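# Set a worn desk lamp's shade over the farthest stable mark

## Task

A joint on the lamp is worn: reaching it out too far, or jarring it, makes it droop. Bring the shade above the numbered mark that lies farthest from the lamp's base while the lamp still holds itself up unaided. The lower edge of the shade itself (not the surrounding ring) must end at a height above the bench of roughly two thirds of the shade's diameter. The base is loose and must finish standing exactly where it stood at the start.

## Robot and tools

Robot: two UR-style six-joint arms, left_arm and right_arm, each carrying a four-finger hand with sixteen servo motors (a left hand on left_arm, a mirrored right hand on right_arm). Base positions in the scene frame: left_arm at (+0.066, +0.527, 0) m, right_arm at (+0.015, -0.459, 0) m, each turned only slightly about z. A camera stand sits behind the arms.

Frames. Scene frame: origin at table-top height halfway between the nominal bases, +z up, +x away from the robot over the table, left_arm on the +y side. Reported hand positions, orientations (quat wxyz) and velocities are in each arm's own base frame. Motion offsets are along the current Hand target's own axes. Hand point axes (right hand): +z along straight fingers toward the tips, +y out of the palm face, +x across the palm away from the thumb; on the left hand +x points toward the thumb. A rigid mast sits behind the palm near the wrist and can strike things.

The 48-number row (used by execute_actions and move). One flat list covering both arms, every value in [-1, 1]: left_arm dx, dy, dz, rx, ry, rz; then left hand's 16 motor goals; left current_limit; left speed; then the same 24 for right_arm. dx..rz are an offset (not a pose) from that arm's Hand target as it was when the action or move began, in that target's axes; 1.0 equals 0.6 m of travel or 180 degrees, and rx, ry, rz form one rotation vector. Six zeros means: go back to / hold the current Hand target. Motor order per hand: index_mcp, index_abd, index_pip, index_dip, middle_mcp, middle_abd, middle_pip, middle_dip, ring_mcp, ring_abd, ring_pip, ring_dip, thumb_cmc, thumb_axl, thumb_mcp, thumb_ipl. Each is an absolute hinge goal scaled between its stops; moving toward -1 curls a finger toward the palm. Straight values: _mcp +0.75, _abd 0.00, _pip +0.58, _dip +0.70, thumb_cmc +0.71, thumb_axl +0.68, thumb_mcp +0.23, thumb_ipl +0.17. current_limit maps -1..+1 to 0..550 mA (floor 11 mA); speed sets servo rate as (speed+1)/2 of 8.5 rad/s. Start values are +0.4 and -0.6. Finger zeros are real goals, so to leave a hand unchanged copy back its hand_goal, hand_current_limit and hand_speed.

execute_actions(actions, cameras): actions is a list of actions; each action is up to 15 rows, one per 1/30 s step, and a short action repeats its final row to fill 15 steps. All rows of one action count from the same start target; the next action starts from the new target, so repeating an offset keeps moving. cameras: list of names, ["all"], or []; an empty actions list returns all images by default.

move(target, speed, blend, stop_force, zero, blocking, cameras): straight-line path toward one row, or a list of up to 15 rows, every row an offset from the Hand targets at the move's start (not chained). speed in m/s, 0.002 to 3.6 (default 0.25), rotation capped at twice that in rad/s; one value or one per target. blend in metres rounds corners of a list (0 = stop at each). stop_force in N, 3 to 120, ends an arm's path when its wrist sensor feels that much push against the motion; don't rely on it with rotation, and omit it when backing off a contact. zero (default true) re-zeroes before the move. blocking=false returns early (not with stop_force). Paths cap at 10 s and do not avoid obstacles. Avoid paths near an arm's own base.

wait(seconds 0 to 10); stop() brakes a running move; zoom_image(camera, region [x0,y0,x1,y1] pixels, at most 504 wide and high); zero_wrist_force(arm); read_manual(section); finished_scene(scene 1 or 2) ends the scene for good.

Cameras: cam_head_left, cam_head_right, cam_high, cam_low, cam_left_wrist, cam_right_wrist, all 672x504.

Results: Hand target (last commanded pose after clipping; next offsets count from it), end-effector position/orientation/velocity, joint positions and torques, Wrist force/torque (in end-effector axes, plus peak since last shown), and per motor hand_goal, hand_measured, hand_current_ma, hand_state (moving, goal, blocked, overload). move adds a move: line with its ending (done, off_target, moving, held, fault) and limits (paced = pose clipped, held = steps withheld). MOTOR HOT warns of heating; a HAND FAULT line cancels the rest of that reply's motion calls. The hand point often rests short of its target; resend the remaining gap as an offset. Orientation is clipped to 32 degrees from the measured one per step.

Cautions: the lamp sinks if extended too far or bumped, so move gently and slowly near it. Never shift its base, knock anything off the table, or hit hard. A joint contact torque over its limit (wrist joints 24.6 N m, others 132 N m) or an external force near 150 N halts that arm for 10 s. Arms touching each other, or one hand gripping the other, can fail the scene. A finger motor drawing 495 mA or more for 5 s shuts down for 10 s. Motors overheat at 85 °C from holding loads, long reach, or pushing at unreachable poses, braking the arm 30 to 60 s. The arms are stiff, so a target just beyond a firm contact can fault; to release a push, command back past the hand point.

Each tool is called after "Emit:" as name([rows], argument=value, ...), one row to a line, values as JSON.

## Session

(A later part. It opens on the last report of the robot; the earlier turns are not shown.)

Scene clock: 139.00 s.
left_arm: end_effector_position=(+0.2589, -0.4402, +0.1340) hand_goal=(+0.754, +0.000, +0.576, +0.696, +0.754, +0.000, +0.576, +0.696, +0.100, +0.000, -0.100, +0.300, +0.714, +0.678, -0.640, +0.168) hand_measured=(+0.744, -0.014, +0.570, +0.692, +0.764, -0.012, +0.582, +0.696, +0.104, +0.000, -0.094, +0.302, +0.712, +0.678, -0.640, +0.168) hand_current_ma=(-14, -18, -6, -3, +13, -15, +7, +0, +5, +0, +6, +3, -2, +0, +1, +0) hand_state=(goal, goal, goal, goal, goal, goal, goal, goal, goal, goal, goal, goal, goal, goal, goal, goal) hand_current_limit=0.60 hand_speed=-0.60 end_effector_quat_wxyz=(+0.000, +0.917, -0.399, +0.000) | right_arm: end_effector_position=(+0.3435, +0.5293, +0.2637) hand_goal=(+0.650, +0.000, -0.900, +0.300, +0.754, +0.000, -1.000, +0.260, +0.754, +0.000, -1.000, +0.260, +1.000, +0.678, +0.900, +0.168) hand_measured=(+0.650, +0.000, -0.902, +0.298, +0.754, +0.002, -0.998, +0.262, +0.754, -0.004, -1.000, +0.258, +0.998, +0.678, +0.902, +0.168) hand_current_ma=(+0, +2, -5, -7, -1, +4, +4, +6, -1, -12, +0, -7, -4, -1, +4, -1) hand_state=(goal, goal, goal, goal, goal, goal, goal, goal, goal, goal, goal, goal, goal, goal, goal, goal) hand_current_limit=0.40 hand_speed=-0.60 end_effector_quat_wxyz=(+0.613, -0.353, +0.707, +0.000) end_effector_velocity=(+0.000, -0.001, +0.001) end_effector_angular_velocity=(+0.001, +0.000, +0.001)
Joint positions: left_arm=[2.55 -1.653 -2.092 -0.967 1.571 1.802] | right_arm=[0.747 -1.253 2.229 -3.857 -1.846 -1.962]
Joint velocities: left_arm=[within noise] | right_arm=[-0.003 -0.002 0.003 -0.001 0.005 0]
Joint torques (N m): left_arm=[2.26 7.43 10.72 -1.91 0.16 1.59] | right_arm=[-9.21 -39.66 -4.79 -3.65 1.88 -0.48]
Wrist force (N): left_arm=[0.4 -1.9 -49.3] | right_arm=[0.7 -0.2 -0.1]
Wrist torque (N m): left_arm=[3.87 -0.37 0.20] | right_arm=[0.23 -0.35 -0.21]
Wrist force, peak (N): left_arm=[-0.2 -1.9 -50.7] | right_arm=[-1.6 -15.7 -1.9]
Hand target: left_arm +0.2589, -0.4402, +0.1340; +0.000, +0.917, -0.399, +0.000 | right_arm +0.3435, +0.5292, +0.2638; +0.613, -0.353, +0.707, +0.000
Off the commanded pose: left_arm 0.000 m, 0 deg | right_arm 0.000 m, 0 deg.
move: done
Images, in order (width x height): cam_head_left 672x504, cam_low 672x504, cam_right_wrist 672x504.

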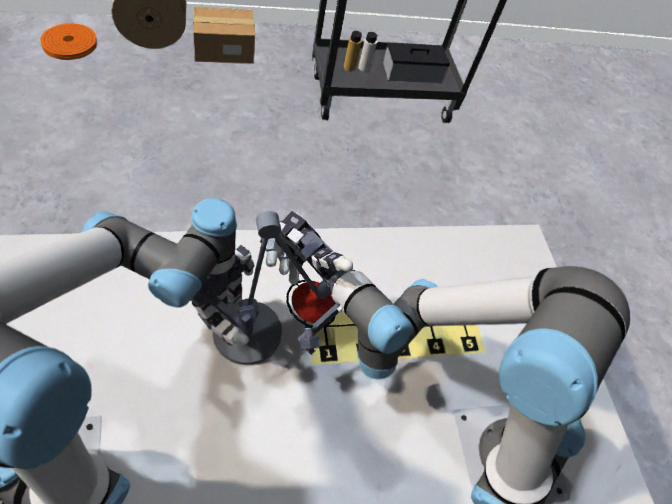

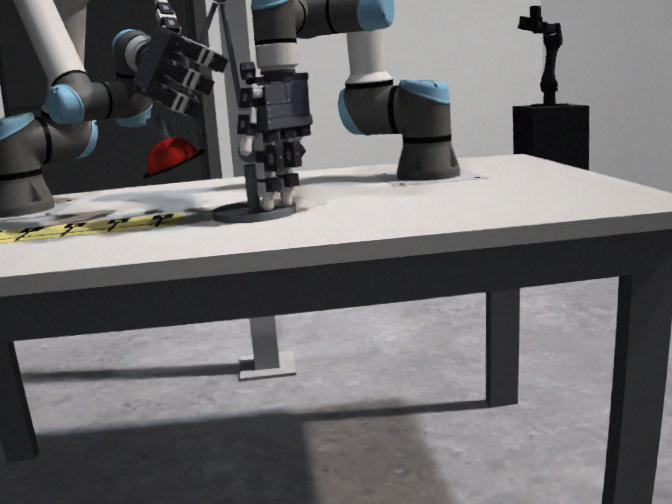

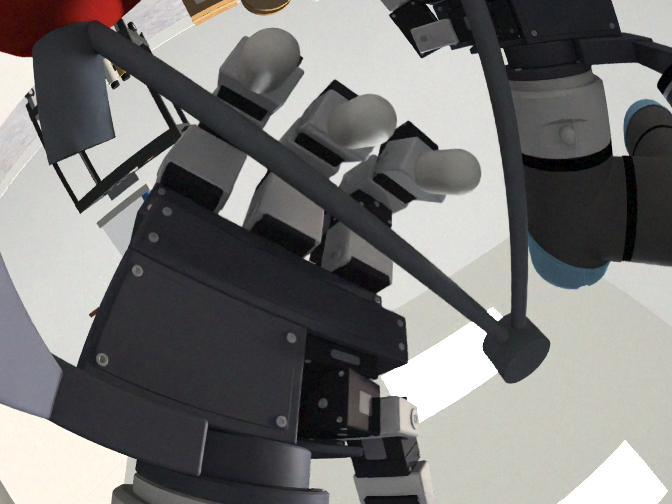

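Emit:
move(target=[0,0,0,0,0,0,0.754,0,0.576,0.696,0.754,0,0.576,0.696,0.1,0,-0.1,0.3,0.714,0.678,-0.64,0.168,0.6,-0.6,0,0,0,0,0,0,0.65,0,-0.9,0.3,-0.5,0,-1,0.2,-0.5,0,-1,0.2,1,0.678,0.9,0.168,0.6,-0.8], speed=0.05, cameras=["cam_head_left","cam_head_right","cam_low","cam_right_wrist"])

Emit:
zoom_image(camera="cam_head_left", region=[180, 180, 516, 400])

Emit:
zoom_image(camera="cam_head_right", region=[180, 180, 516, 400])

Emit:
zoom_image(camera="cam_low", region=[0, 0, 336, 280])

Scene clock: 154.67 s.
left_arm: end_effector_position=(+0.2589, -0.4402, +0.1340) hand_goal=(+0.754, +0.000, +0.576, +0.696, +0.754, +0.000, +0.576, +0.696, +0.100, +0.000, -0.100, +0.300, +0.714, +0.678, -0.640, +0.168) hand_measured=(+0.744, -0.014, +0.570, +0.692, +0.764, -0.012, +0.582, +0.696, +0.104, +0.000, -0.094, +0.302, +0.712, +0.678, -0.640, +0.168) hand_current_ma=(-14, -18, -6, -3, +13, -15, +7, +0, +5, +0, +6, +3, -2, +0, +1, +0) hand_state=(goal, goal, goal, goal, goal, goal, goal, goal, goal, goal, goal, goal, goal, goal, goal, goal) hand_current_limit=0.60 hand_speed=-0.60 end_effector_quat_wxyz=(+0.000, +0.917, -0.399, +0.000) | right_arm: end_effector_position=(+0.3435, +0.5292, +0.2638) hand_goal=(+0.650, +0.000, -0.900, +0.300, -0.500, +0.000, -1.000, +0.200, -0.500, +0.000, -1.000, +0.200, +1.000, +0.678, +0.900, +0.168) hand_measured=(+0.650, +0.000, -0.902, +0.298, -0.300, +0.002, -0.976, +0.202, -0.302, +0.014, -0.972, +0.202, +0.998, +0.678, +0.902, +0.168) hand_current_ma=(+0, +2, -5, -7, +440, +4, +83, +7, +440, +37, +99, +7, -4, -1, +4, -1) hand_state=(goal, goal, goal, goal, blocked, goal, blocked, goal, blocked, goal, blocked, goal, goal, goal, goal, goal) hand_current_limit=0.60 hand_speed=-0.80 end_effector_quat_wxyz=(+0.613, -0.353, +0.707, +0.000)
Joint positions: left_arm=[2.55 -1.653 -2.092 -0.967 1.571 1.802] | right_arm=[0.747 -1.253 2.229 -3.857 -1.846 -1.962]
Joint torques (N m): left_arm=[-4.63 7.56 10.77 -1.58 0.05 0.92] | right_arm=[-9.48 -39.07 -5.99 -4.11 0.77 1.43]
Wrist force (N): left_arm=[0.0 -1.5 -49.5] | right_arm=[0.7 5.1 0.3]
Wrist torque (N m): left_arm=[3.94 -0.31 0.15] | right_arm=[0.52 -0.51 0.14]
Wrist force, peak (N): left_arm=[0.5 -1.8 -49.7] | right_arm=[0.3 6.8 2.4]
Hand target: left_arm +0.2589, -0.4402, +0.1340; +0.000, +0.917, -0.399, +0.000 | right_arm +0.3435, +0.5292, +0.2638; +0.613, -0.353, +0.707, +0.000
Off the commanded pose: left_arm 0.000 m, 0 deg | right_arm 0.000 m, 0 deg.
move: done
Images, in order (width x height): cam_head_left 672x504, cam_head_right 672x504, cam_low 672x504, cam_right_wrist 672x504.

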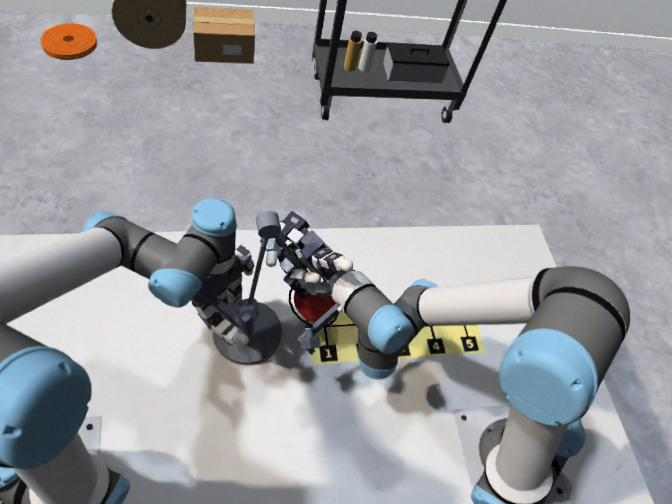

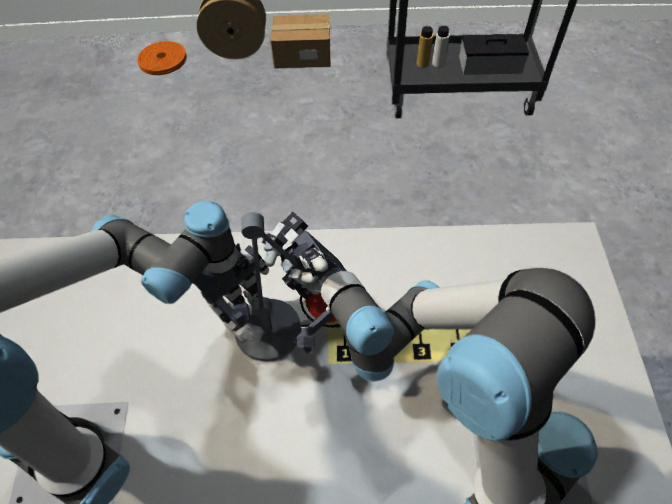

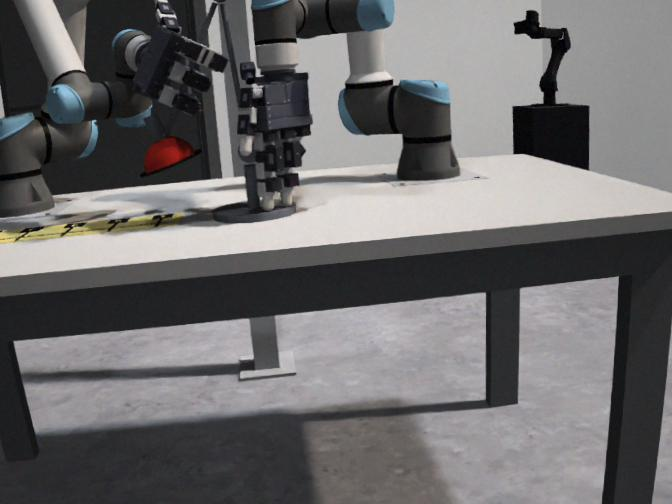

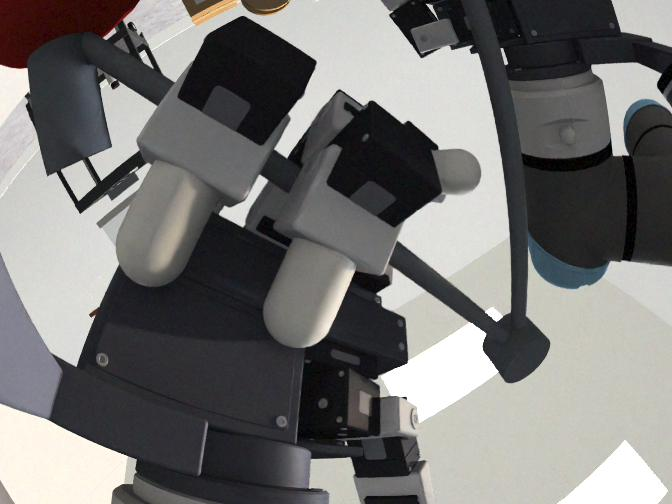

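Scaled by 1.500.

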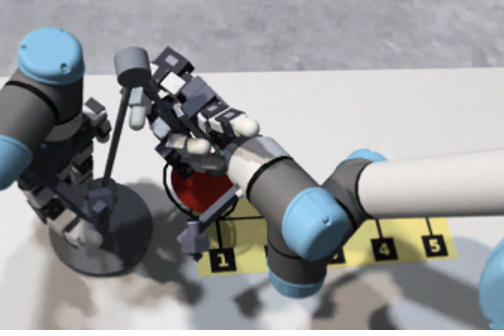

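Scaled by 1.500.

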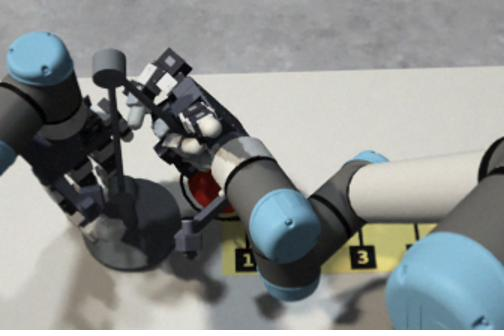

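Scaled by 1.500.

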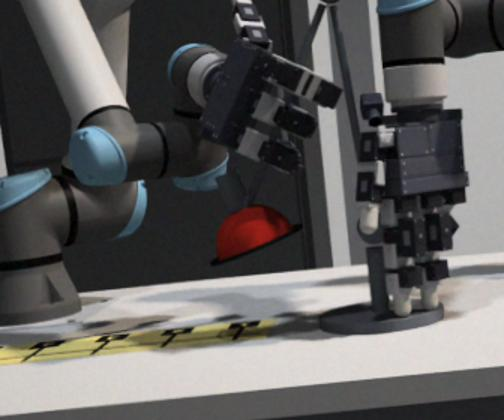

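Emit:
move(target=[0,0,-0.0033,0,0,0,0.754,0,0.576,0.696,0.754,0,0.576,0.696,0.1,0,-0.1,0.3,0.714,0.678,-0.64,0.168,0.6,-0.6,0,0,0,0,0,0,0.65,0,-0.9,0.3,-0.5,0,-1,0.2,-0.5,0,-1,0.2,1,0.678,0.9,0.168,0.6,-0.8], speed=0.01)

Scene clock: 157.50 s.
left_arm: end_effector_position=(+0.2588, -0.4402, +0.1359) hand_goal=(+0.754, +0.000, +0.576, +0.696, +0.754, +0.000, +0.576, +0.696, +0.100, +0.000, -0.100, +0.300, +0.714, +0.678, -0.640, +0.168) hand_measured=(+0.750, -0.004, +0.572, +0.692, +0.756, -0.004, +0.578, +0.698, +0.104, +0.000, -0.094, +0.302, +0.712, +0.678, -0.640, +0.168) hand_current_ma=(-5, -3, -3, -3, +1, -3, +2, +1, +5, +0, +6, +3, -2, +0, +1, +0) hand_state=(goal, goal, goal, goal, goal, goal, goal, goal, goal, goal, goal, goal, goal, goal, goal, goal) hand_current_limit=0.60 hand_speed=-0.60 end_effector_quat_wxyz=(+0.000, +0.917, -0.400, +0.000) | right_arm: end_effector_position=(+0.3435, +0.5292, +0.2638) hand_goal=(+0.650, +0.000, -0.900, +0.300, -0.500, +0.000, -1.000, +0.200, -0.500, +0.000, -1.000, +0.200, +1.000, +0.678, +0.900, +0.168) hand_measured=(+0.650, +0.000, -0.902, +0.298, -0.300, +0.002, -0.976, +0.202, -0.302, +0.014, -0.972, +0.202, +0.998, +0.678, +0.902, +0.168) hand_current_ma=(+0, +2, -5, -7, +440, +4, +83, +7, +440, +37, +99, +7, -4, -1, +4, -1) hand_state=(goal, goal, goal, goal, blocked, goal, blocked, goal, blocked, goal, blocked, goal, goal, goal, goal, goal) hand_current_limit=0.60 hand_speed=-0.80 end_effector_quat_wxyz=(+0.613, -0.353, +0.707, +0.000)
Joint positions: left_arm=[2.55 -1.65 -2.089 -0.973 1.571 1.802] | right_arm=[0.747 -1.253 2.229 -3.857 -1.846 -1.962]
Joint torques (N m): left_arm=[-7.85 32.93 31.83 3.57 0.17 0.46] | right_arm=[-9 -38.34 -10.63 -4.02 0.92 1.24]
Wrist force (N): left_arm=[0.4 -1.2 -0.2] | right_arm=[0.7 5.3 0.6]
Wrist torque (N m): left_arm=[0.10 -0.19 0.10] | right_arm=[0.51 -0.46 0.11]
Wrist force, peak (N): left_arm=[0.4 -1.7 -49.7] | right_arm=[0.5 5.7 0.3]
Hand target: left_arm +0.2589, -0.4402, +0.1360; +0.000, +0.917, -0.399, +0.000 | right_arm +0.3435, +0.5292, +0.2638; +0.613, -0.353, +0.707, +0.000
Off the commanded pose: left_arm 0.000 m, 0 deg | right_arm 0.000 m, 0 deg.
move: done

Emit:
move(target=[0,0,0.0012,0,0,0,0.754,0,0.576,0.696,0.754,0,0.576,0.696,0.1,0,-0.1,0.3,0.714,0.678,-0.64,0.168,0.6,-0.6,0,0,0,0,0,0,0.65,0,-0.9,0.3,-0.5,0,-1,0.2,-0.5,0,-1,0.2,1,0.678,0.9,0.168,0.6,-0.8], speed=0.01)

Emit:
move(target=[0.0153,-0.0017,0,0,0,0,0.754,0,0.576,0.696,0.754,0,0.576,0.696,0.1,0,-0.1,0.3,0.714,0.678,-0.64,0.168,0.6,-0.6,0.005,-0.0133,0.0058,0,0,0,0.65,0,-0.9,0.3,-0.5,0,-1,0.2,-0.5,0,-1,0.2,1,0.678,0.9,0.168,0.6,-0.8], speed=0.01, cameras=["cam_head_left","cam_head_right","cam_low"])

Emit:
zoom_image(camera="cam_head_left", region=[180, 180, 516, 400])

Emit:
zoom_image(camera="cam_head_right", region=[180, 180, 516, 400])

Emit:
zoom_image(camera="cam_low", region=[0, 0, 336, 280])

Scene clock: 164.63 s.
left_arm: end_effector_position=(+0.2589, -0.4402, +0.1353) hand_goal=(+0.754, +0.000, +0.576, +0.696, +0.754, +0.000, +0.576, +0.696, +0.100, +0.000, -0.100, +0.300, +0.714, +0.678, -0.640, +0.168) hand_measured=(+0.750, -0.004, +0.572, +0.692, +0.756, -0.004, +0.578, +0.698, +0.104, +0.000, -0.094, +0.302, +0.712, +0.678, -0.640, +0.168) hand_current_ma=(-5, -2, -3, -3, +1, -2, +2, +1, +5, +0, +6, +3, -2, +0, +1, +0) hand_state=(goal, goal, goal, goal, goal, goal, goal, goal, goal, goal, goal, goal, goal, goal, goal, goal) hand_current_limit=0.60 hand_speed=-0.60 end_effector_quat_wxyz=(+0.000, +0.917, -0.400, +0.000) | right_arm: end_effector_position=(+0.3435, +0.5292, +0.2638) hand_goal=(+0.650, +0.000, -0.900, +0.300, -0.500, +0.000, -1.000, +0.200, -0.500, +0.000, -1.000, +0.200, +1.000, +0.678, +0.900, +0.168) hand_measured=(+0.650, +0.000, -0.902, +0.298, -0.300, +0.002, -0.976, +0.202, -0.302, +0.014, -0.972, +0.202, +0.998, +0.678, +0.902, +0.168) hand_current_ma=(+0, +2, -5, -7, +440, +4, +83, +7, +440, +37, +99, +7, -4, -1, +4, -1) hand_state=(goal, goal, goal, goal, blocked, goal, blocked, goal, blocked, goal, blocked, goal, goal, goal, goal, goal) hand_current_limit=0.60 hand_speed=-0.80 end_effector_quat_wxyz=(+0.613, -0.353, +0.707, +0.000)
Joint positions: left_arm=[2.55 -1.651 -2.09 -0.971 1.571 1.802] | right_arm=[0.747 -1.253 2.229 -3.857 -1.846 -1.962]
Joint torques (N m): left_arm=[-7.89 9.58 2.63 2.22 0.4 -0.36] | right_arm=[-9.48 -38.16 -16.07 -3.69 0.94 0.96]
Wrist force (N): left_arm=[0.3 -1.4 -9.2] | right_arm=[0.5 5.1 0.4]
Wrist torque (N m): left_arm=[0.79 -0.22 0.09] | right_arm=[0.50 -0.44 0.10]
Wrist force, peak (N): left_arm=[0.1 -1.2 -9.5] | right_arm=[0.6 5.7 0.8]
Hand target: left_arm +0.2589, -0.4402, +0.1353; +0.000, +0.917, -0.399, +0.000 | right_arm +0.3435, +0.5292, +0.2638; +0.613, -0.353, +0.707, +0.000
Off the commanded pose: left_arm 0.000 m, 0 deg | right_arm 0.000 m, 0 deg.
move: done

Scene clock: 165.77 s.
left_arm: end_effector_position=(+0.2660, -0.4463, +0.1353) hand_goal=(+0.754, +0.000, +0.576, +0.696, +0.754, +0.000, +0.576, +0.696, +0.100, +0.000, -0.100, +0.300, +0.714, +0.678, -0.640, +0.168) hand_measured=(+0.742, -0.036, +0.568, +0.692, +0.742, -0.036, +0.570, +0.694, +0.104, +0.000, -0.094, +0.302, +0.712, +0.678, -0.640, +0.168) hand_current_ma=(-20, -66, -10, -3, -17, -66, -5, -1, +5, +0, +6, +3, -2, +0, +1, +0) hand_state=(goal, blocked, goal, goal, goal, blocked, goal, goal, goal, goal, goal, goal, goal, goal, goal, goal) hand_current_limit=0.60 hand_speed=-0.60 end_effector_quat_wxyz=(+0.000, +0.917, -0.399, +0.000) | right_arm: end_effector_position=(+0.3505, +0.5232, +0.2638) hand_goal=(+0.650, +0.000, -0.900, +0.300, -0.500, +0.000, -1.000, +0.200, -0.500, +0.000, -1.000, +0.200, +1.000, +0.678, +0.900, +0.168) hand_measured=(+0.650, +0.000, -0.902, +0.298, -0.300, +0.002, -0.976, +0.202, -0.306, +0.014, -0.970, +0.202, +0.998, +0.678, +0.902, +0.168) hand_current_ma=(+0, +2, -5, -7, +440, +4, +83, +7, +440, +38, +111, +7, -4, -1, +4, -1) hand_state=(goal, goal, goal, goal, blocked, goal, blocked, goal, blocked, goal, blocked, goal, goal, goal, goal, goal) hand_current_limit=0.60 hand_speed=-0.80 end_effector_quat_wxyz=(+0.613, -0.353, +0.707, +0.000)
Joint positions: left_arm=[2.548 -1.672 -2.066 -0.973 1.571 1.799] | right_arm=[0.723 -1.256 2.234 -3.861 -1.823 -1.969]
Joint torques (N m): left_arm=[-8.98 27.56 17.12 0.74 0.12 -1.66] | right_arm=[0.98 -38.52 -7.6 -4.28 -0.93 -1.35]
Wrist force (N): left_arm=[-3.0 -0.2 -9.4] | right_arm=[0.1 4.6 -0.2]
Wrist torque (N m): left_arm=[0.71 -0.58 -0.09] | right_arm=[0.47 -0.38 0.07]
Wrist force, peak (N): left_arm=[-0.7 -1.0 -14.9] | right_arm=[0.4 7.5 0.4]
Hand target: left_arm +0.2659, -0.4462, +0.1353; +0.000, +0.917, -0.399, +0.000 | right_arm +0.3505, +0.5233, +0.2638; +0.613, -0.353, +0.707, +0.000
Off the commanded pose: left_arm 0.000 m, 0 deg | right_arm 0.000 m, 0 deg.
move: done
Images, in order (width x height): cam_head_left 672x504, cam_head_right 672x504, cam_low 672x504.

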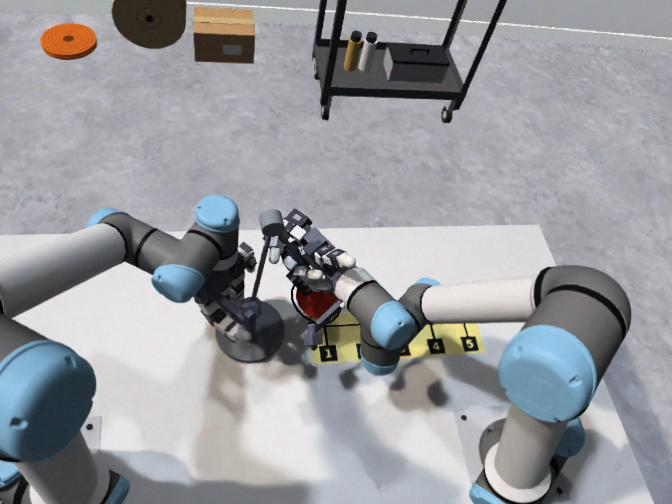

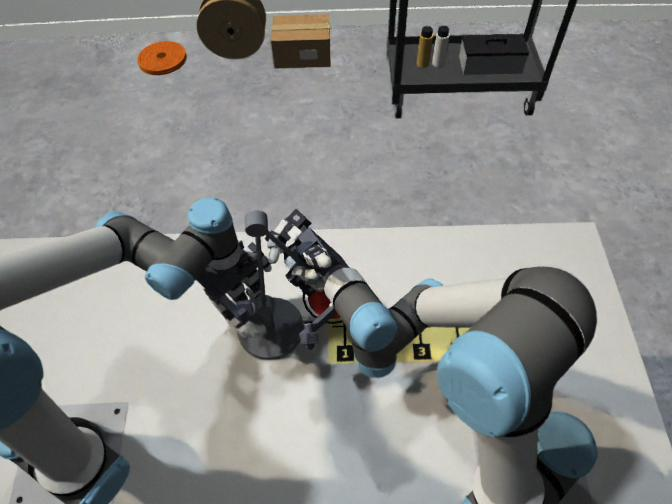

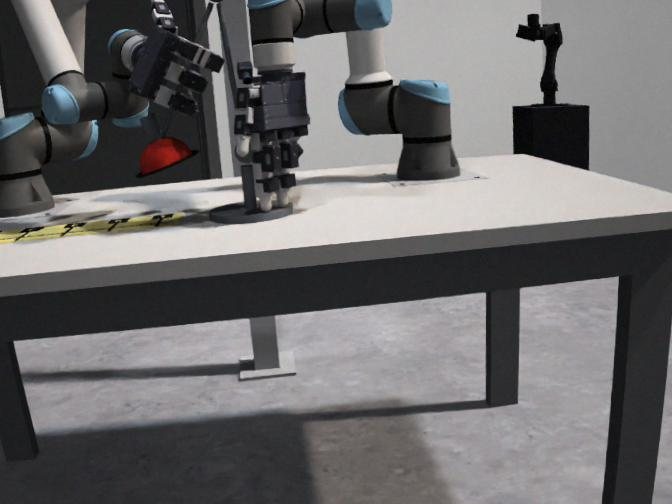

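Scaled by 1.500.

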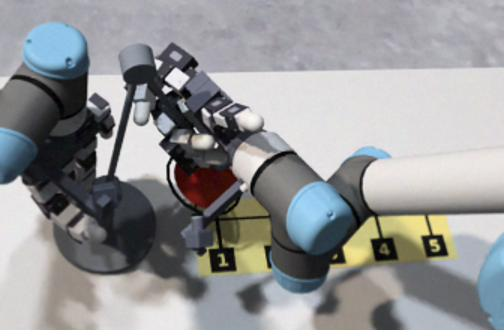

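Scaled by 1.500.

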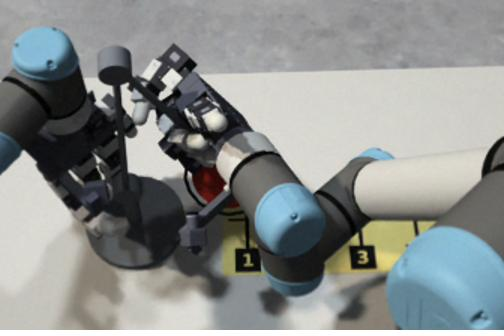

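Scaled by 1.500.

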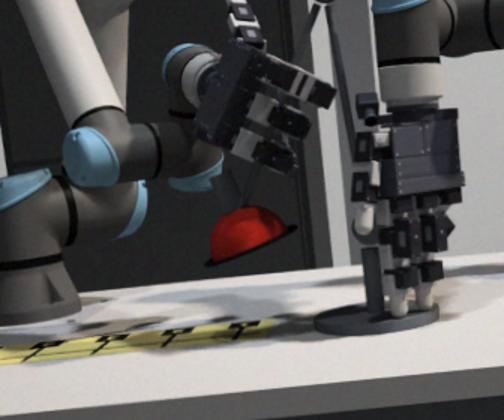

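Emit:
move(target=[0,0,-0.005,0,0,0,0.754,0,0.576,0.696,0.754,0,0.576,0.696,0.1,0,-0.1,0.3,0.714,0.678,-0.64,0.168,0.6,-0.6,0,0,0,0,0,0,0.65,0,-0.9,0.3,-0.5,0,-1,0.2,-0.5,0,-1,0.2,1,0.678,0.9,0.168,0.6,-0.8], speed=0.02)

Emit:
move(target=[0,0,0.06,0,0,0,0.754,0,0.576,0.696,0.754,0,0.576,0.696,0.1,0,-0.1,0.3,0.714,0.678,-0.64,0.168,0.6,-0.6,0,0,0,0,0,0,0.65,0,-0.9,0.3,-0.5,0,-1,0.2,-0.5,0,-1,0.2,1,0.678,0.9,0.168,0.6,-0.8], speed=0.01, stop_force=48)

Emit:
move([
  [0,0,0,0,0,0,0.754,0,0.576,0.696,0.754,0,0.576,0.696,0.1,0,-0.1,0.3,0.714,0.678,-0.64,0.168,0.6,-0.6,0.0463,-0.0668,-0.0371,0,0.02,-0.0346,0.65,0,-0.9,0.3,-0.5,0,-1,0.2,-0.5,0,-1,0.2,1,0.678,0.9,0.168,0.6,-0.8],
  [0,0,0,0,0,0,0.754,0,0.576,0.696,0.754,0,0.576,0.696,0.1,0,-0.1,0.3,0.714,0.678,-0.64,0.168,0.6,-0.6,0.0942,-0.1015,-0.0563,0,0.0144,-0.025,0.65,0,-0.9,0.3,-0.5,0,-1,0.2,-0.5,0,-1,0.2,1,0.678,0.9,0.168,0.6,-0.8],
], speed=0.025, blend=0.01, cameras=["cam_low","cam_right_wrist"])

Emit:
zoom_image(camera="cam_low", region=[0, 0, 336, 280])

Scene clock: 179.13 s.
left_arm: end_effector_position=(+0.2659, -0.4462, +0.1383) hand_goal=(+0.754, +0.000, +0.576, +0.696, +0.754, +0.000, +0.576, +0.696, +0.100, +0.000, -0.100, +0.300, +0.714, +0.678, -0.640, +0.168) hand_measured=(+0.750, -0.004, +0.572, +0.692, +0.748, -0.004, +0.572, +0.694, +0.104, +0.000, -0.094, +0.302, +0.712, +0.678, -0.640, +0.168) hand_current_ma=(-5, -3, -3, -3, -7, -3, -3, -1, +5, +0, +6, +3, -2, +0, +1, +0) hand_state=(goal, goal, goal, goal, goal, goal, goal, goal, goal, goal, goal, goal, goal, goal, goal, goal) hand_current_limit=0.60 hand_speed=-0.60 end_effector_quat_wxyz=(+0.000, +0.917, -0.400, +0.000) | right_arm: end_effector_position=(+0.3505, +0.5233, +0.2638) hand_goal=(+0.650, +0.000, -0.900, +0.300, -0.500, +0.000, -1.000, +0.200, -0.500, +0.000, -1.000, +0.200, +1.000, +0.678, +0.900, +0.168) hand_measured=(+0.650, +0.000, -0.902, +0.298, -0.300, +0.002, -0.976, +0.202, -0.306, +0.014, -0.970, +0.202, +0.998, +0.678, +0.902, +0.168) hand_current_ma=(+0, +2, -5, -7, +440, +4, +83, +7, +440, +38, +111, +7, -4, -1, +4, -1) hand_state=(goal, goal, goal, goal, blocked, goal, blocked, goal, blocked, goal, blocked, goal, goal, goal, goal, goal) hand_current_limit=0.60 hand_speed=-0.80 end_effector_quat_wxyz=(+0.613, -0.353, +0.707, +0.000)
Joint positions: left_arm=[2.548 -1.667 -2.062 -0.982 1.571 1.799] | right_arm=[0.723 -1.256 2.234 -3.861 -1.823 -1.969]
Joint torques (N m): left_arm=[7.75 27.97 28.17 2.33 0.55 1.63] | right_arm=[5.61 -16.73 -26.54 -1.59 -2.09 1.3]
Wrist force (N): left_arm=[0.6 -1.2 -0.2] | right_arm=[1.1 4.0 0.0]
Wrist torque (N m): left_arm=[0.11 -0.23 0.17] | right_arm=[0.48 -0.48 0.06]
Wrist force, peak (N): left_arm=[-2.8 -0.6 -9.5] | right_arm=[0.5 5.1 -0.1]
Hand target: left_arm +0.2659, -0.4462, +0.1383; +0.000, +0.917, -0.399, +0.000 | right_arm +0.3505, +0.5233, +0.2638; +0.613, -0.353, +0.707, +0.000
Off the commanded pose: left_arm 0.000 m, 0 deg | right_arm 0.000 m, 0 deg.
move: done

Scene clock: 180.57 s.
left_arm: end_effector_position=(+0.2660, -0.4463, +0.1340) hand_goal=(+0.754, +0.000, +0.576, +0.696, +0.754, +0.000, +0.576, +0.696, +0.100, +0.000, -0.100, +0.300, +0.714, +0.678, -0.640, +0.168) hand_measured=(+0.750, -0.012, +0.572, +0.692, +0.748, -0.012, +0.572, +0.694, +0.104, +0.000, -0.094, +0.302, +0.712, +0.678, -0.640, +0.168) hand_current_ma=(-6, -16, -3, -3, -7, -16, -3, -1, +5, +0, +6, +3, -2, +0, +1, +0) hand_state=(goal, goal, goal, goal, goal, goal, goal, goal, goal, goal, goal, goal, goal, goal, goal, goal) hand_current_limit=0.60 hand_speed=-0.60 end_effector_quat_wxyz=(+0.000, +0.917, -0.400, +0.001) | right_arm: end_effector_position=(+0.3505, +0.5233, +0.2638) hand_goal=(+0.650, +0.000, -0.900, +0.300, -0.500, +0.000, -1.000, +0.200, -0.500, +0.000, -1.000, +0.200, +1.000, +0.678, +0.900, +0.168) hand_measured=(+0.650, +0.000, -0.902, +0.298, -0.300, +0.002, -0.976, +0.202, -0.306, +0.014, -0.970, +0.202, +0.998, +0.678, +0.902, +0.168) hand_current_ma=(+0, +2, -5, -7, +440, +4, +83, +7, +440, +38, +111, +7, -4, -1, +4, -1) hand_state=(goal, goal, goal, goal, blocked, goal, blocked, goal, blocked, goal, blocked, goal, goal, goal, goal, goal) hand_current_limit=0.60 hand_speed=-0.80 end_effector_quat_wxyz=(+0.613, -0.353, +0.707, +0.000)
Joint positions: left_arm=[2.548 -1.674 -2.069 -0.968 1.571 1.799] | right_arm=[0.723 -1.256 2.234 -3.861 -1.823 -1.969]
Joint torques (N m): left_arm=[8.2 7.7 11.22 -5.07 0.57 1.38] | right_arm=[5.43 -17.2 -26.77 -1.45 -2.35 1.47]
Wrist force (N): left_arm=[0.6 -2.0 -49.6] | right_arm=[1.0 4.1 0.1]
Wrist torque (N m): left_arm=[3.88 -0.37 0.20] | right_arm=[0.48 -0.47 0.05]
Wrist force, peak (N): left_arm=[-0.1 -2.1 -59.3] | right_arm=[0.9 4.3 0.4]
Hand target: left_arm +0.2660, -0.4463, +0.1340; +0.000, +0.917, -0.400, +0.001 (not the last commanded pose) | right_arm +0.3505, +0.5233, +0.2638; +0.613, -0.353, +0.707, +0.000
Off the commanded pose: left_arm 0.032 m, 0 deg | right_arm 0.000 m, 0 deg.
move: contact (left_arm)

Scene clock: 184.87 s.
left_arm: end_effector_position=(+0.2660, -0.4463, +0.1340) hand_goal=(+0.754, +0.000, +0.576, +0.696, +0.754, +0.000, +0.576, +0.696, +0.100, +0.000, -0.100, +0.300, +0.714, +0.678, -0.640, +0.168) hand_measured=(+0.750, -0.012, +0.572, +0.692, +0.748, -0.012, +0.572, +0.694, +0.104, +0.000, -0.094, +0.302, +0.712, +0.678, -0.640, +0.168) hand_current_ma=(-6, -16, -3, -3, -7, -16, -3, -1, +5, +0, +6, +3, -2, +0, +1, +0) hand_state=(goal, goal, goal, goal, goal, goal, goal, goal, goal, goal, goal, goal, goal, goal, goal, goal) hand_current_limit=0.60 hand_speed=-0.60 end_effector_quat_wxyz=(+0.000, +0.917, -0.400, +0.001) | right_arm: end_effector_position=(+0.3516, +0.4346, +0.2495) hand_goal=(+0.650, +0.000, -0.900, +0.300, -0.500, +0.000, -1.000, +0.200, -0.500, +0.000, -1.000, +0.200, +1.000, +0.678, +0.900, +0.168) hand_measured=(+0.650, +0.000, -0.902, +0.298, -0.300, +0.002, -0.976, +0.202, -0.306, +0.014, -0.968, +0.202, +0.998, +0.678, +0.902, +0.168) hand_current_ma=(-1, +2, -4, -7, +440, +4, +83, +7, +440, +39, +114, +5, -4, -1, +4, -1) hand_state=(goal, goal, goal, goal, blocked, goal, blocked, goal, blocked, goal, blocked, goal, goal, goal, goal, goal) hand_current_limit=0.60 hand_speed=-0.80 end_effector_quat_wxyz=(+0.597, -0.380, +0.706, -0.032)
Joint positions: left_arm=[2.548 -1.674 -2.069 -0.968 1.571 1.799] | right_arm=[0.527 -1.395 2.43 -3.887 -1.654 -2.094]
Joint torques (N m): left_arm=[8.81 8.22 10.16 -5.19 0.58 1.64] | right_arm=[4.89 -12.06 -25.51 -0.92 -2.19 -1.89]
Wrist force (N): left_arm=[0.5 -2.0 -50.1] | right_arm=[0.2 2.9 3.0]
Wrist torque (N m): left_arm=[3.87 -0.36 0.19] | right_arm=[0.28 -0.66 -0.03]
Wrist force, peak (N): left_arm=[0.6 -1.8 -50.4] | right_arm=[-1.7 5.6 5.3]
Hand target: left_arm +0.2660, -0.4463, +0.1340; +0.000, +0.917, -0.400, +0.001 | right_arm +0.3516, +0.4347, +0.2495; +0.597, -0.380, +0.706, -0.032
Off the commanded pose: left_arm 0.000 m, 0 deg | right_arm 0.000 m, 0 deg.
move: done
Images, in order (width x height): cam_low 672x504, cam_right_wrist 672x504.

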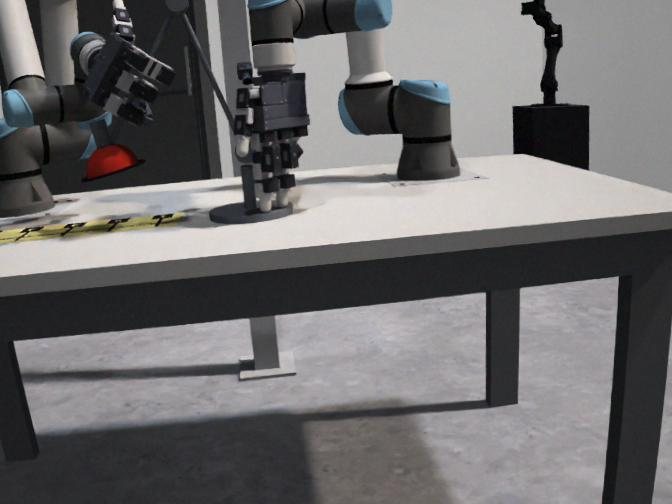

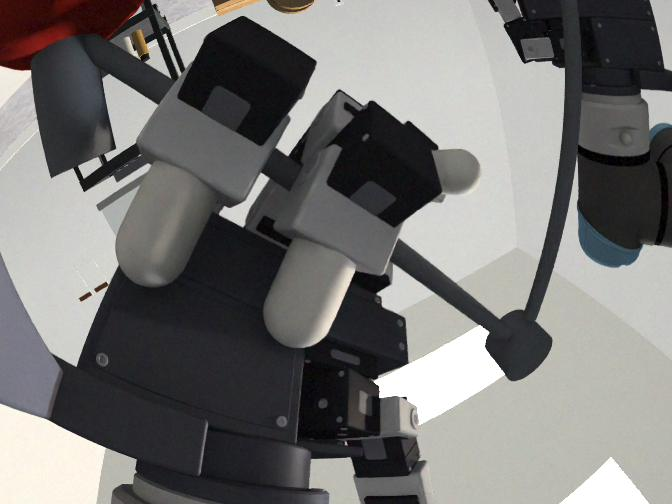

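Scaled by 1.500.

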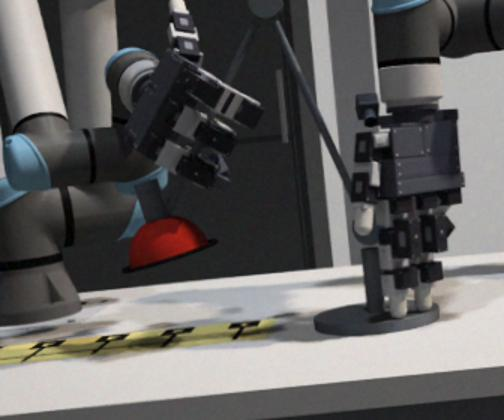

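Emit:
move(target=[0,0,0,0,0,0,0.754,0,0.576,0.696,0.754,0,0.576,0.696,0.1,0,-0.1,0.3,0.714,0.678,-0.64,0.168,0.6,-0.6,0.057,-0.0207,-0.0112,0,-0.0092,0.0159,0.65,0,-0.9,0.3,-0.5,0,-1,0.2,-0.5,0,-1,0.2,1,0.678,0.9,0.168,0.6,-0.8], speed=0.025, cameras=["cam_low","cam_head_left","cam_right_wrist"])

Emit:
zoom_image(camera="cam_low", region=[0, 0, 336, 280])

Emit:
zoom_image(camera="cam_head_left", region=[180, 180, 516, 400])

Scene clock: 190.23 s.
left_arm: end_effector_position=(+0.2660, -0.4463, +0.1340) hand_goal=(+0.754, +0.000, +0.576, +0.696, +0.754, +0.000, +0.576, +0.696, +0.100, +0.000, -0.100, +0.300, +0.714, +0.678, -0.640, +0.168) hand_measured=(+0.750, -0.012, +0.572, +0.692, +0.748, -0.012, +0.572, +0.694, +0.104, +0.000, -0.094, +0.302, +0.712, +0.678, -0.640, +0.168) hand_current_ma=(-6, -16, -3, -3, -7, -16, -3, -1, +5, +0, +6, +3, -2, +0, +1, +0) hand_state=(goal, goal, goal, goal, goal, goal, goal, goal, goal, goal, goal, goal, goal, goal, goal, goal) hand_current_limit=0.60 hand_speed=-0.60 end_effector_quat_wxyz=(+0.000, +0.917, -0.400, +0.001) | right_arm: end_effector_position=(+0.3520, +0.4034, +0.2295) hand_goal=(+0.650, +0.000, -0.900, +0.300, -0.500, +0.000, -1.000, +0.200, -0.500, +0.000, -1.000, +0.200, +1.000, +0.678, +0.900, +0.168) hand_measured=(+0.650, +0.000, -0.902, +0.298, -0.300, +0.002, -0.976, +0.202, -0.306, +0.014, -0.968, +0.202, +0.998, +0.678, +0.902, +0.168) hand_current_ma=(-1, +2, -4, -7, +440, +4, +83, +7, +440, +39, +114, +5, -4, -1, +4, -1) hand_state=(goal, goal, goal, goal, blocked, goal, blocked, goal, blocked, goal, blocked, goal, goal, goal, goal, goal) hand_current_limit=0.60 hand_speed=-0.80 end_effector_quat_wxyz=(+0.607, -0.363, +0.707, -0.012)
Joint positions: left_arm=[2.548 -1.674 -2.069 -0.968 1.571 1.799] | right_arm=[0.414 -1.339 2.522 -4.059 -1.532 -2.076]
Joint torques (N m): left_arm=[7.17 9.58 11.88 -4.23 0.55 1.61] | right_arm=[5.73 -33.35 -21.2 -0.79 -1.96 -0.77]
Wrist force (N): left_arm=[0.4 -1.6 -49.8] | right_arm=[-0.4 2.7 1.7]
Wrist torque (N m): left_arm=[3.92 -0.35 0.17] | right_arm=[0.32 -0.53 -0.20]
Wrist force, peak (N): left_arm=[0.1 -1.8 -50.3] | right_arm=[-1.8 5.4 4.4]
Hand target: left_arm +0.2660, -0.4463, +0.1340; +0.000, +0.917, -0.400, +0.001 | right_arm +0.3520, +0.4035, +0.2297; +0.608, -0.363, +0.706, -0.012
Off the commanded pose: left_arm 0.000 m, 0 deg | right_arm 0.000 m, 0 deg.
move: done
Images, in order (width x height): cam_head_left 672x504, cam_low 672x504, cam_right_wrist 672x504.

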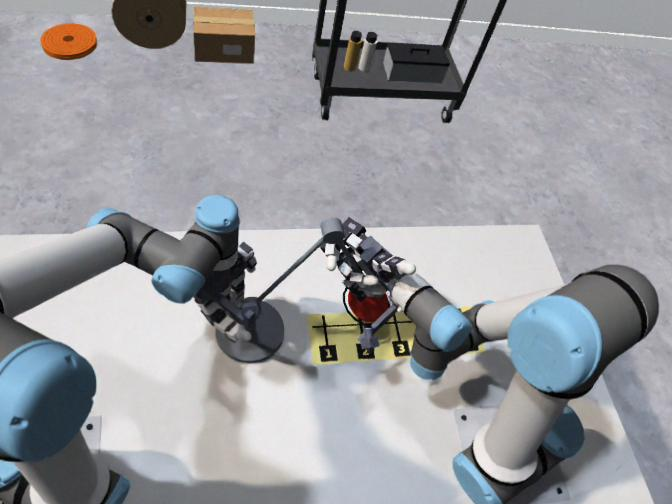

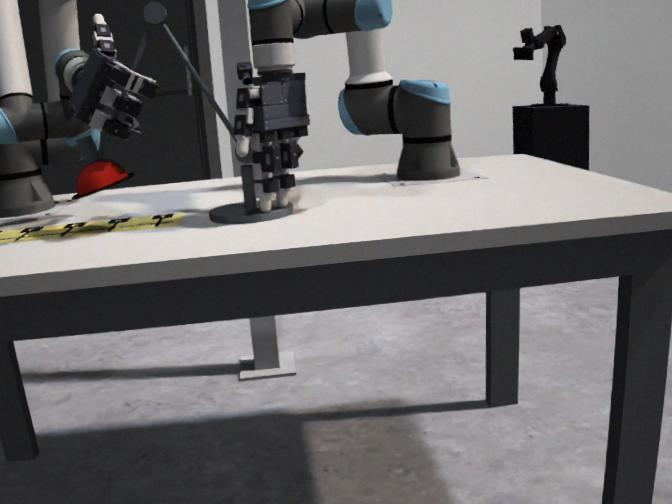

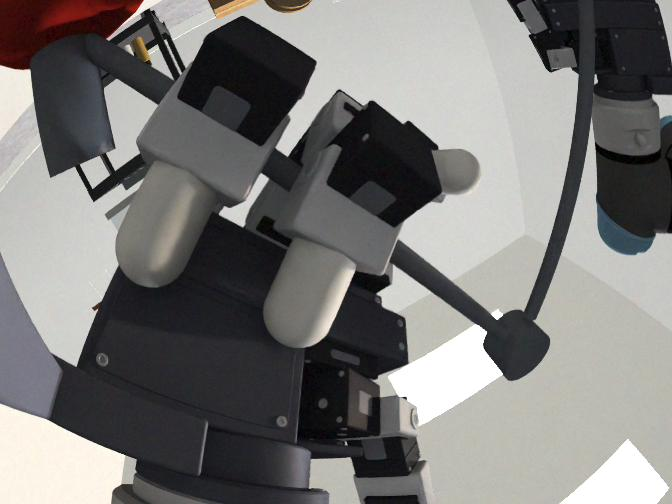

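Scaled by 1.500.

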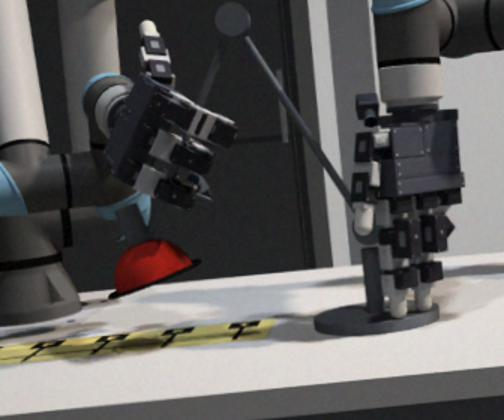

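Scaled by 1.500.

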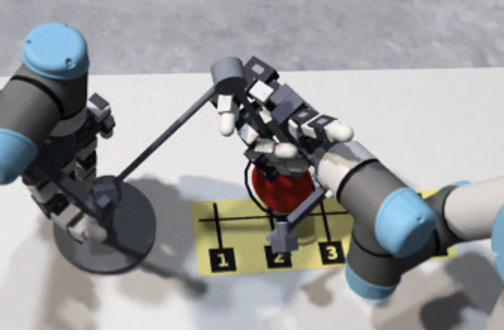

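Emit:
move(target=[0,0,0,0,0,0,0.754,0,0.576,0.696,0.754,0,0.576,0.696,0.1,0,-0.1,0.3,0.714,0.678,-0.64,0.168,0.6,-0.6,0,0,0,0,0,0,0.65,0,-0.9,0.3,0.05,0,-1,0.2,0.05,0,-1,0.2,1,0.678,0.9,0.168,0.6,-0.95], speed=0.025)

Emit:
wait(seconds=3.5, cameras=["cam_low","cam_right_wrist"])

Emit:
zoom_image(camera="cam_low", region=[0, 0, 336, 280])

Scene clock: 196.73 s.
left_arm: end_effector_position=(+0.2660, -0.4463, +0.1340) hand_goal=(+0.754, +0.000, +0.576, +0.696, +0.754, +0.000, +0.576, +0.696, +0.100, +0.000, -0.100, +0.300, +0.714, +0.678, -0.640, +0.168) hand_measured=(+0.750, -0.012, +0.572, +0.692, +0.748, -0.012, +0.572, +0.694, +0.104, +0.000, -0.094, +0.302, +0.712, +0.678, -0.640, +0.168) hand_current_ma=(-6, -16, -3, -3, -7, -16, -3, -1, +5, +0, +6, +3, -2, +0, +1, +0) hand_state=(goal, goal, goal, goal, goal, goal, goal, goal, goal, goal, goal, goal, goal, goal, goal, goal) hand_current_limit=0.60 hand_speed=-0.60 end_effector_quat_wxyz=(+0.000, +0.917, -0.400, +0.001) | right_arm: end_effector_position=(+0.3520, +0.4035, +0.2297) hand_goal=(+0.650, +0.000, -0.900, +0.300, +0.050, +0.000, -1.000, +0.200, +0.050, +0.000, -1.000, +0.200, +1.000, +0.678, +0.900, +0.168) hand_measured=(+0.650, +0.000, -0.902, +0.298, +0.048, +0.002, -0.996, +0.202, +0.048, +0.002, -0.996, +0.202, +0.998, +0.678, +0.902, +0.168) hand_current_ma=(-1, +2, -4, -7, -7, +4, +13, +7, -8, +5, +14, +5, -4, -1, +4, -1) hand_state=(goal, goal, goal, goal, goal, goal, goal, goal, goal, goal, goal, goal, goal, goal, goal, goal) hand_current_limit=0.60 hand_speed=-0.95 end_effector_quat_wxyz=(+0.608, -0.363, +0.706, -0.012)
Joint positions: left_arm=[2.548 -1.674 -2.069 -0.968 1.571 1.799] | right_arm=[0.414 -1.339 2.522 -4.059 -1.532 -2.076]
Joint torques (N m): left_arm=[7.48 8.32 10.91 -2.53 0.53 1.55] | right_arm=[1.17 -26.1 -19.06 -1.27 -1.15 -1.14]
Wrist force (N): left_arm=[0.5 -1.5 -49.9] | right_arm=[0.5 0.1 -0.7]
Wrist torque (N m): left_arm=[3.94 -0.35 0.17] | right_arm=[0.27 -0.30 -0.35]
Wrist force, peak (N): left_arm=[0.2 -1.9 -50.3] | right_arm=[2.4 4.2 2.6]
Hand target: left_arm +0.2660, -0.4463, +0.1340; +0.000, +0.917, -0.400, +0.001 | right_arm +0.3520, +0.4035, +0.2297; +0.608, -0.363, +0.706, -0.012
Off the commanded pose: left_arm 0.000 m, 0 deg | right_arm 0.000 m, 0 deg.
move: done

Scene clock: 200.23 s.
left_arm: end_effector_position=(+0.2660, -0.4463, +0.1340) hand_goal=(+0.754, +0.000, +0.576, +0.696, +0.754, +0.000, +0.576, +0.696, +0.100, +0.000, -0.100, +0.300, +0.714, +0.678, -0.640, +0.168) hand_measured=(+0.750, -0.012, +0.572, +0.692, +0.748, -0.012, +0.572, +0.694, +0.104, +0.000, -0.094, +0.302, +0.712, +0.678, -0.640, +0.168) hand_current_ma=(-6, -16, -3, -3, -7, -16, -3, -1, +5, +0, +6, +3, -2, +0, +1, +0) hand_state=(goal, goal, goal, goal, goal, goal, goal, goal, goal, goal, goal, goal, goal, goal, goal, goal) hand_current_limit=0.60 hand_speed=-0.60 end_effector_quat_wxyz=(+0.000, +0.917, -0.400, +0.001) | right_arm: end_effector_position=(+0.3520, +0.4035, +0.2297) hand_goal=(+0.650, +0.000, -0.900, +0.300, +0.050, +0.000, -1.000, +0.200, +0.050, +0.000, -1.000, +0.200, +1.000, +0.678, +0.900, +0.168) hand_measured=(+0.650, +0.000, -0.902, +0.298, +0.048, +0.002, -0.996, +0.202, +0.048, +0.002, -0.996, +0.202, +0.998, +0.678, +0.902, +0.168) hand_current_ma=(-1, +2, -4, -7, -7, +4, +13, +7, -8, +5, +14, +5, -4, -1, +4, -1) hand_state=(goal, goal, goal, goal, goal, goal, goal, goal, goal, goal, goal, goal, goal, goal, goal, goal) hand_current_limit=0.60 hand_speed=-0.95 end_effector_quat_wxyz=(+0.608, -0.363, +0.706, -0.012)
Joint positions: left_arm=[2.548 -1.674 -2.069 -0.968 1.571 1.799] | right_arm=[0.414 -1.339 2.522 -4.059 -1.532 -2.076]
Joint torques (N m): left_arm=[7.97 8.66 9.78 -2.25 0.57 1.49] | right_arm=[-3.38 -16.83 -13.93 -1.44 -1.48 0.31]
Wrist force (N): left_arm=[0.3 -1.9 -49.9] | right_arm=[0.4 -0.3 -0.6]
Wrist torque (N m): left_arm=[3.87 -0.32 0.16] | right_arm=[0.23 -0.30 -0.37]
Wrist force, peak (N): left_arm=[0.5 -1.6 -50.3] | right_arm=[1.0 0.2 -0.8]
Hand target: left_arm +0.2660, -0.4463, +0.1340; +0.000, +0.917, -0.400, +0.001 | right_arm +0.3520, +0.4035, +0.2297; +0.608, -0.363, +0.706, -0.012
Off the commanded pose: left_arm 0.000 m, 0 deg | right_arm 0.000 m, 0 deg.
wait: 3.50 s; at rest by 0.17 s
Images, in order (width x height): cam_low 672x504, cam_right_wrist 672x504.

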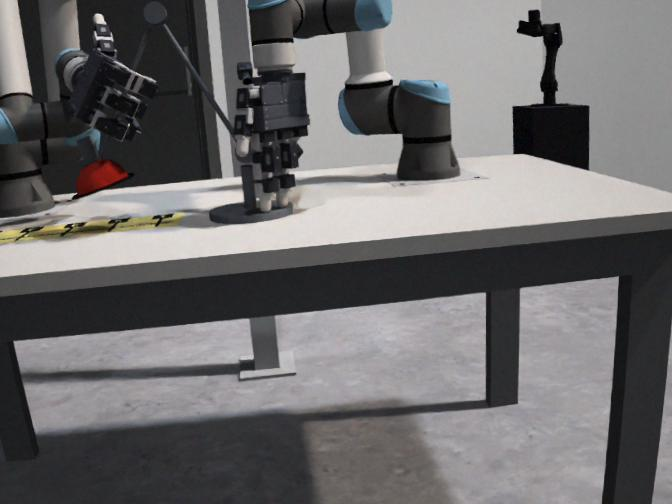

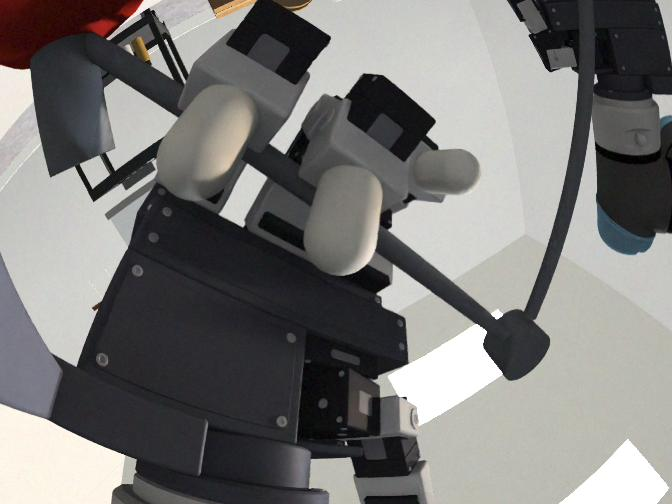

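Scaled by 1.500.

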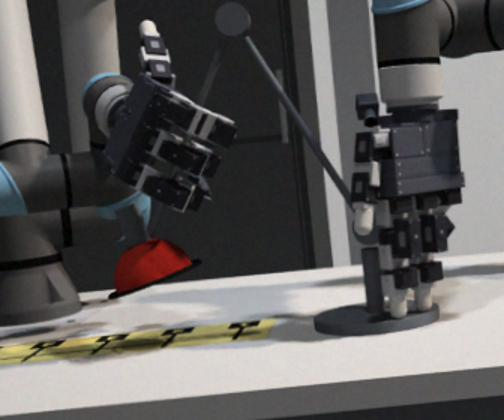

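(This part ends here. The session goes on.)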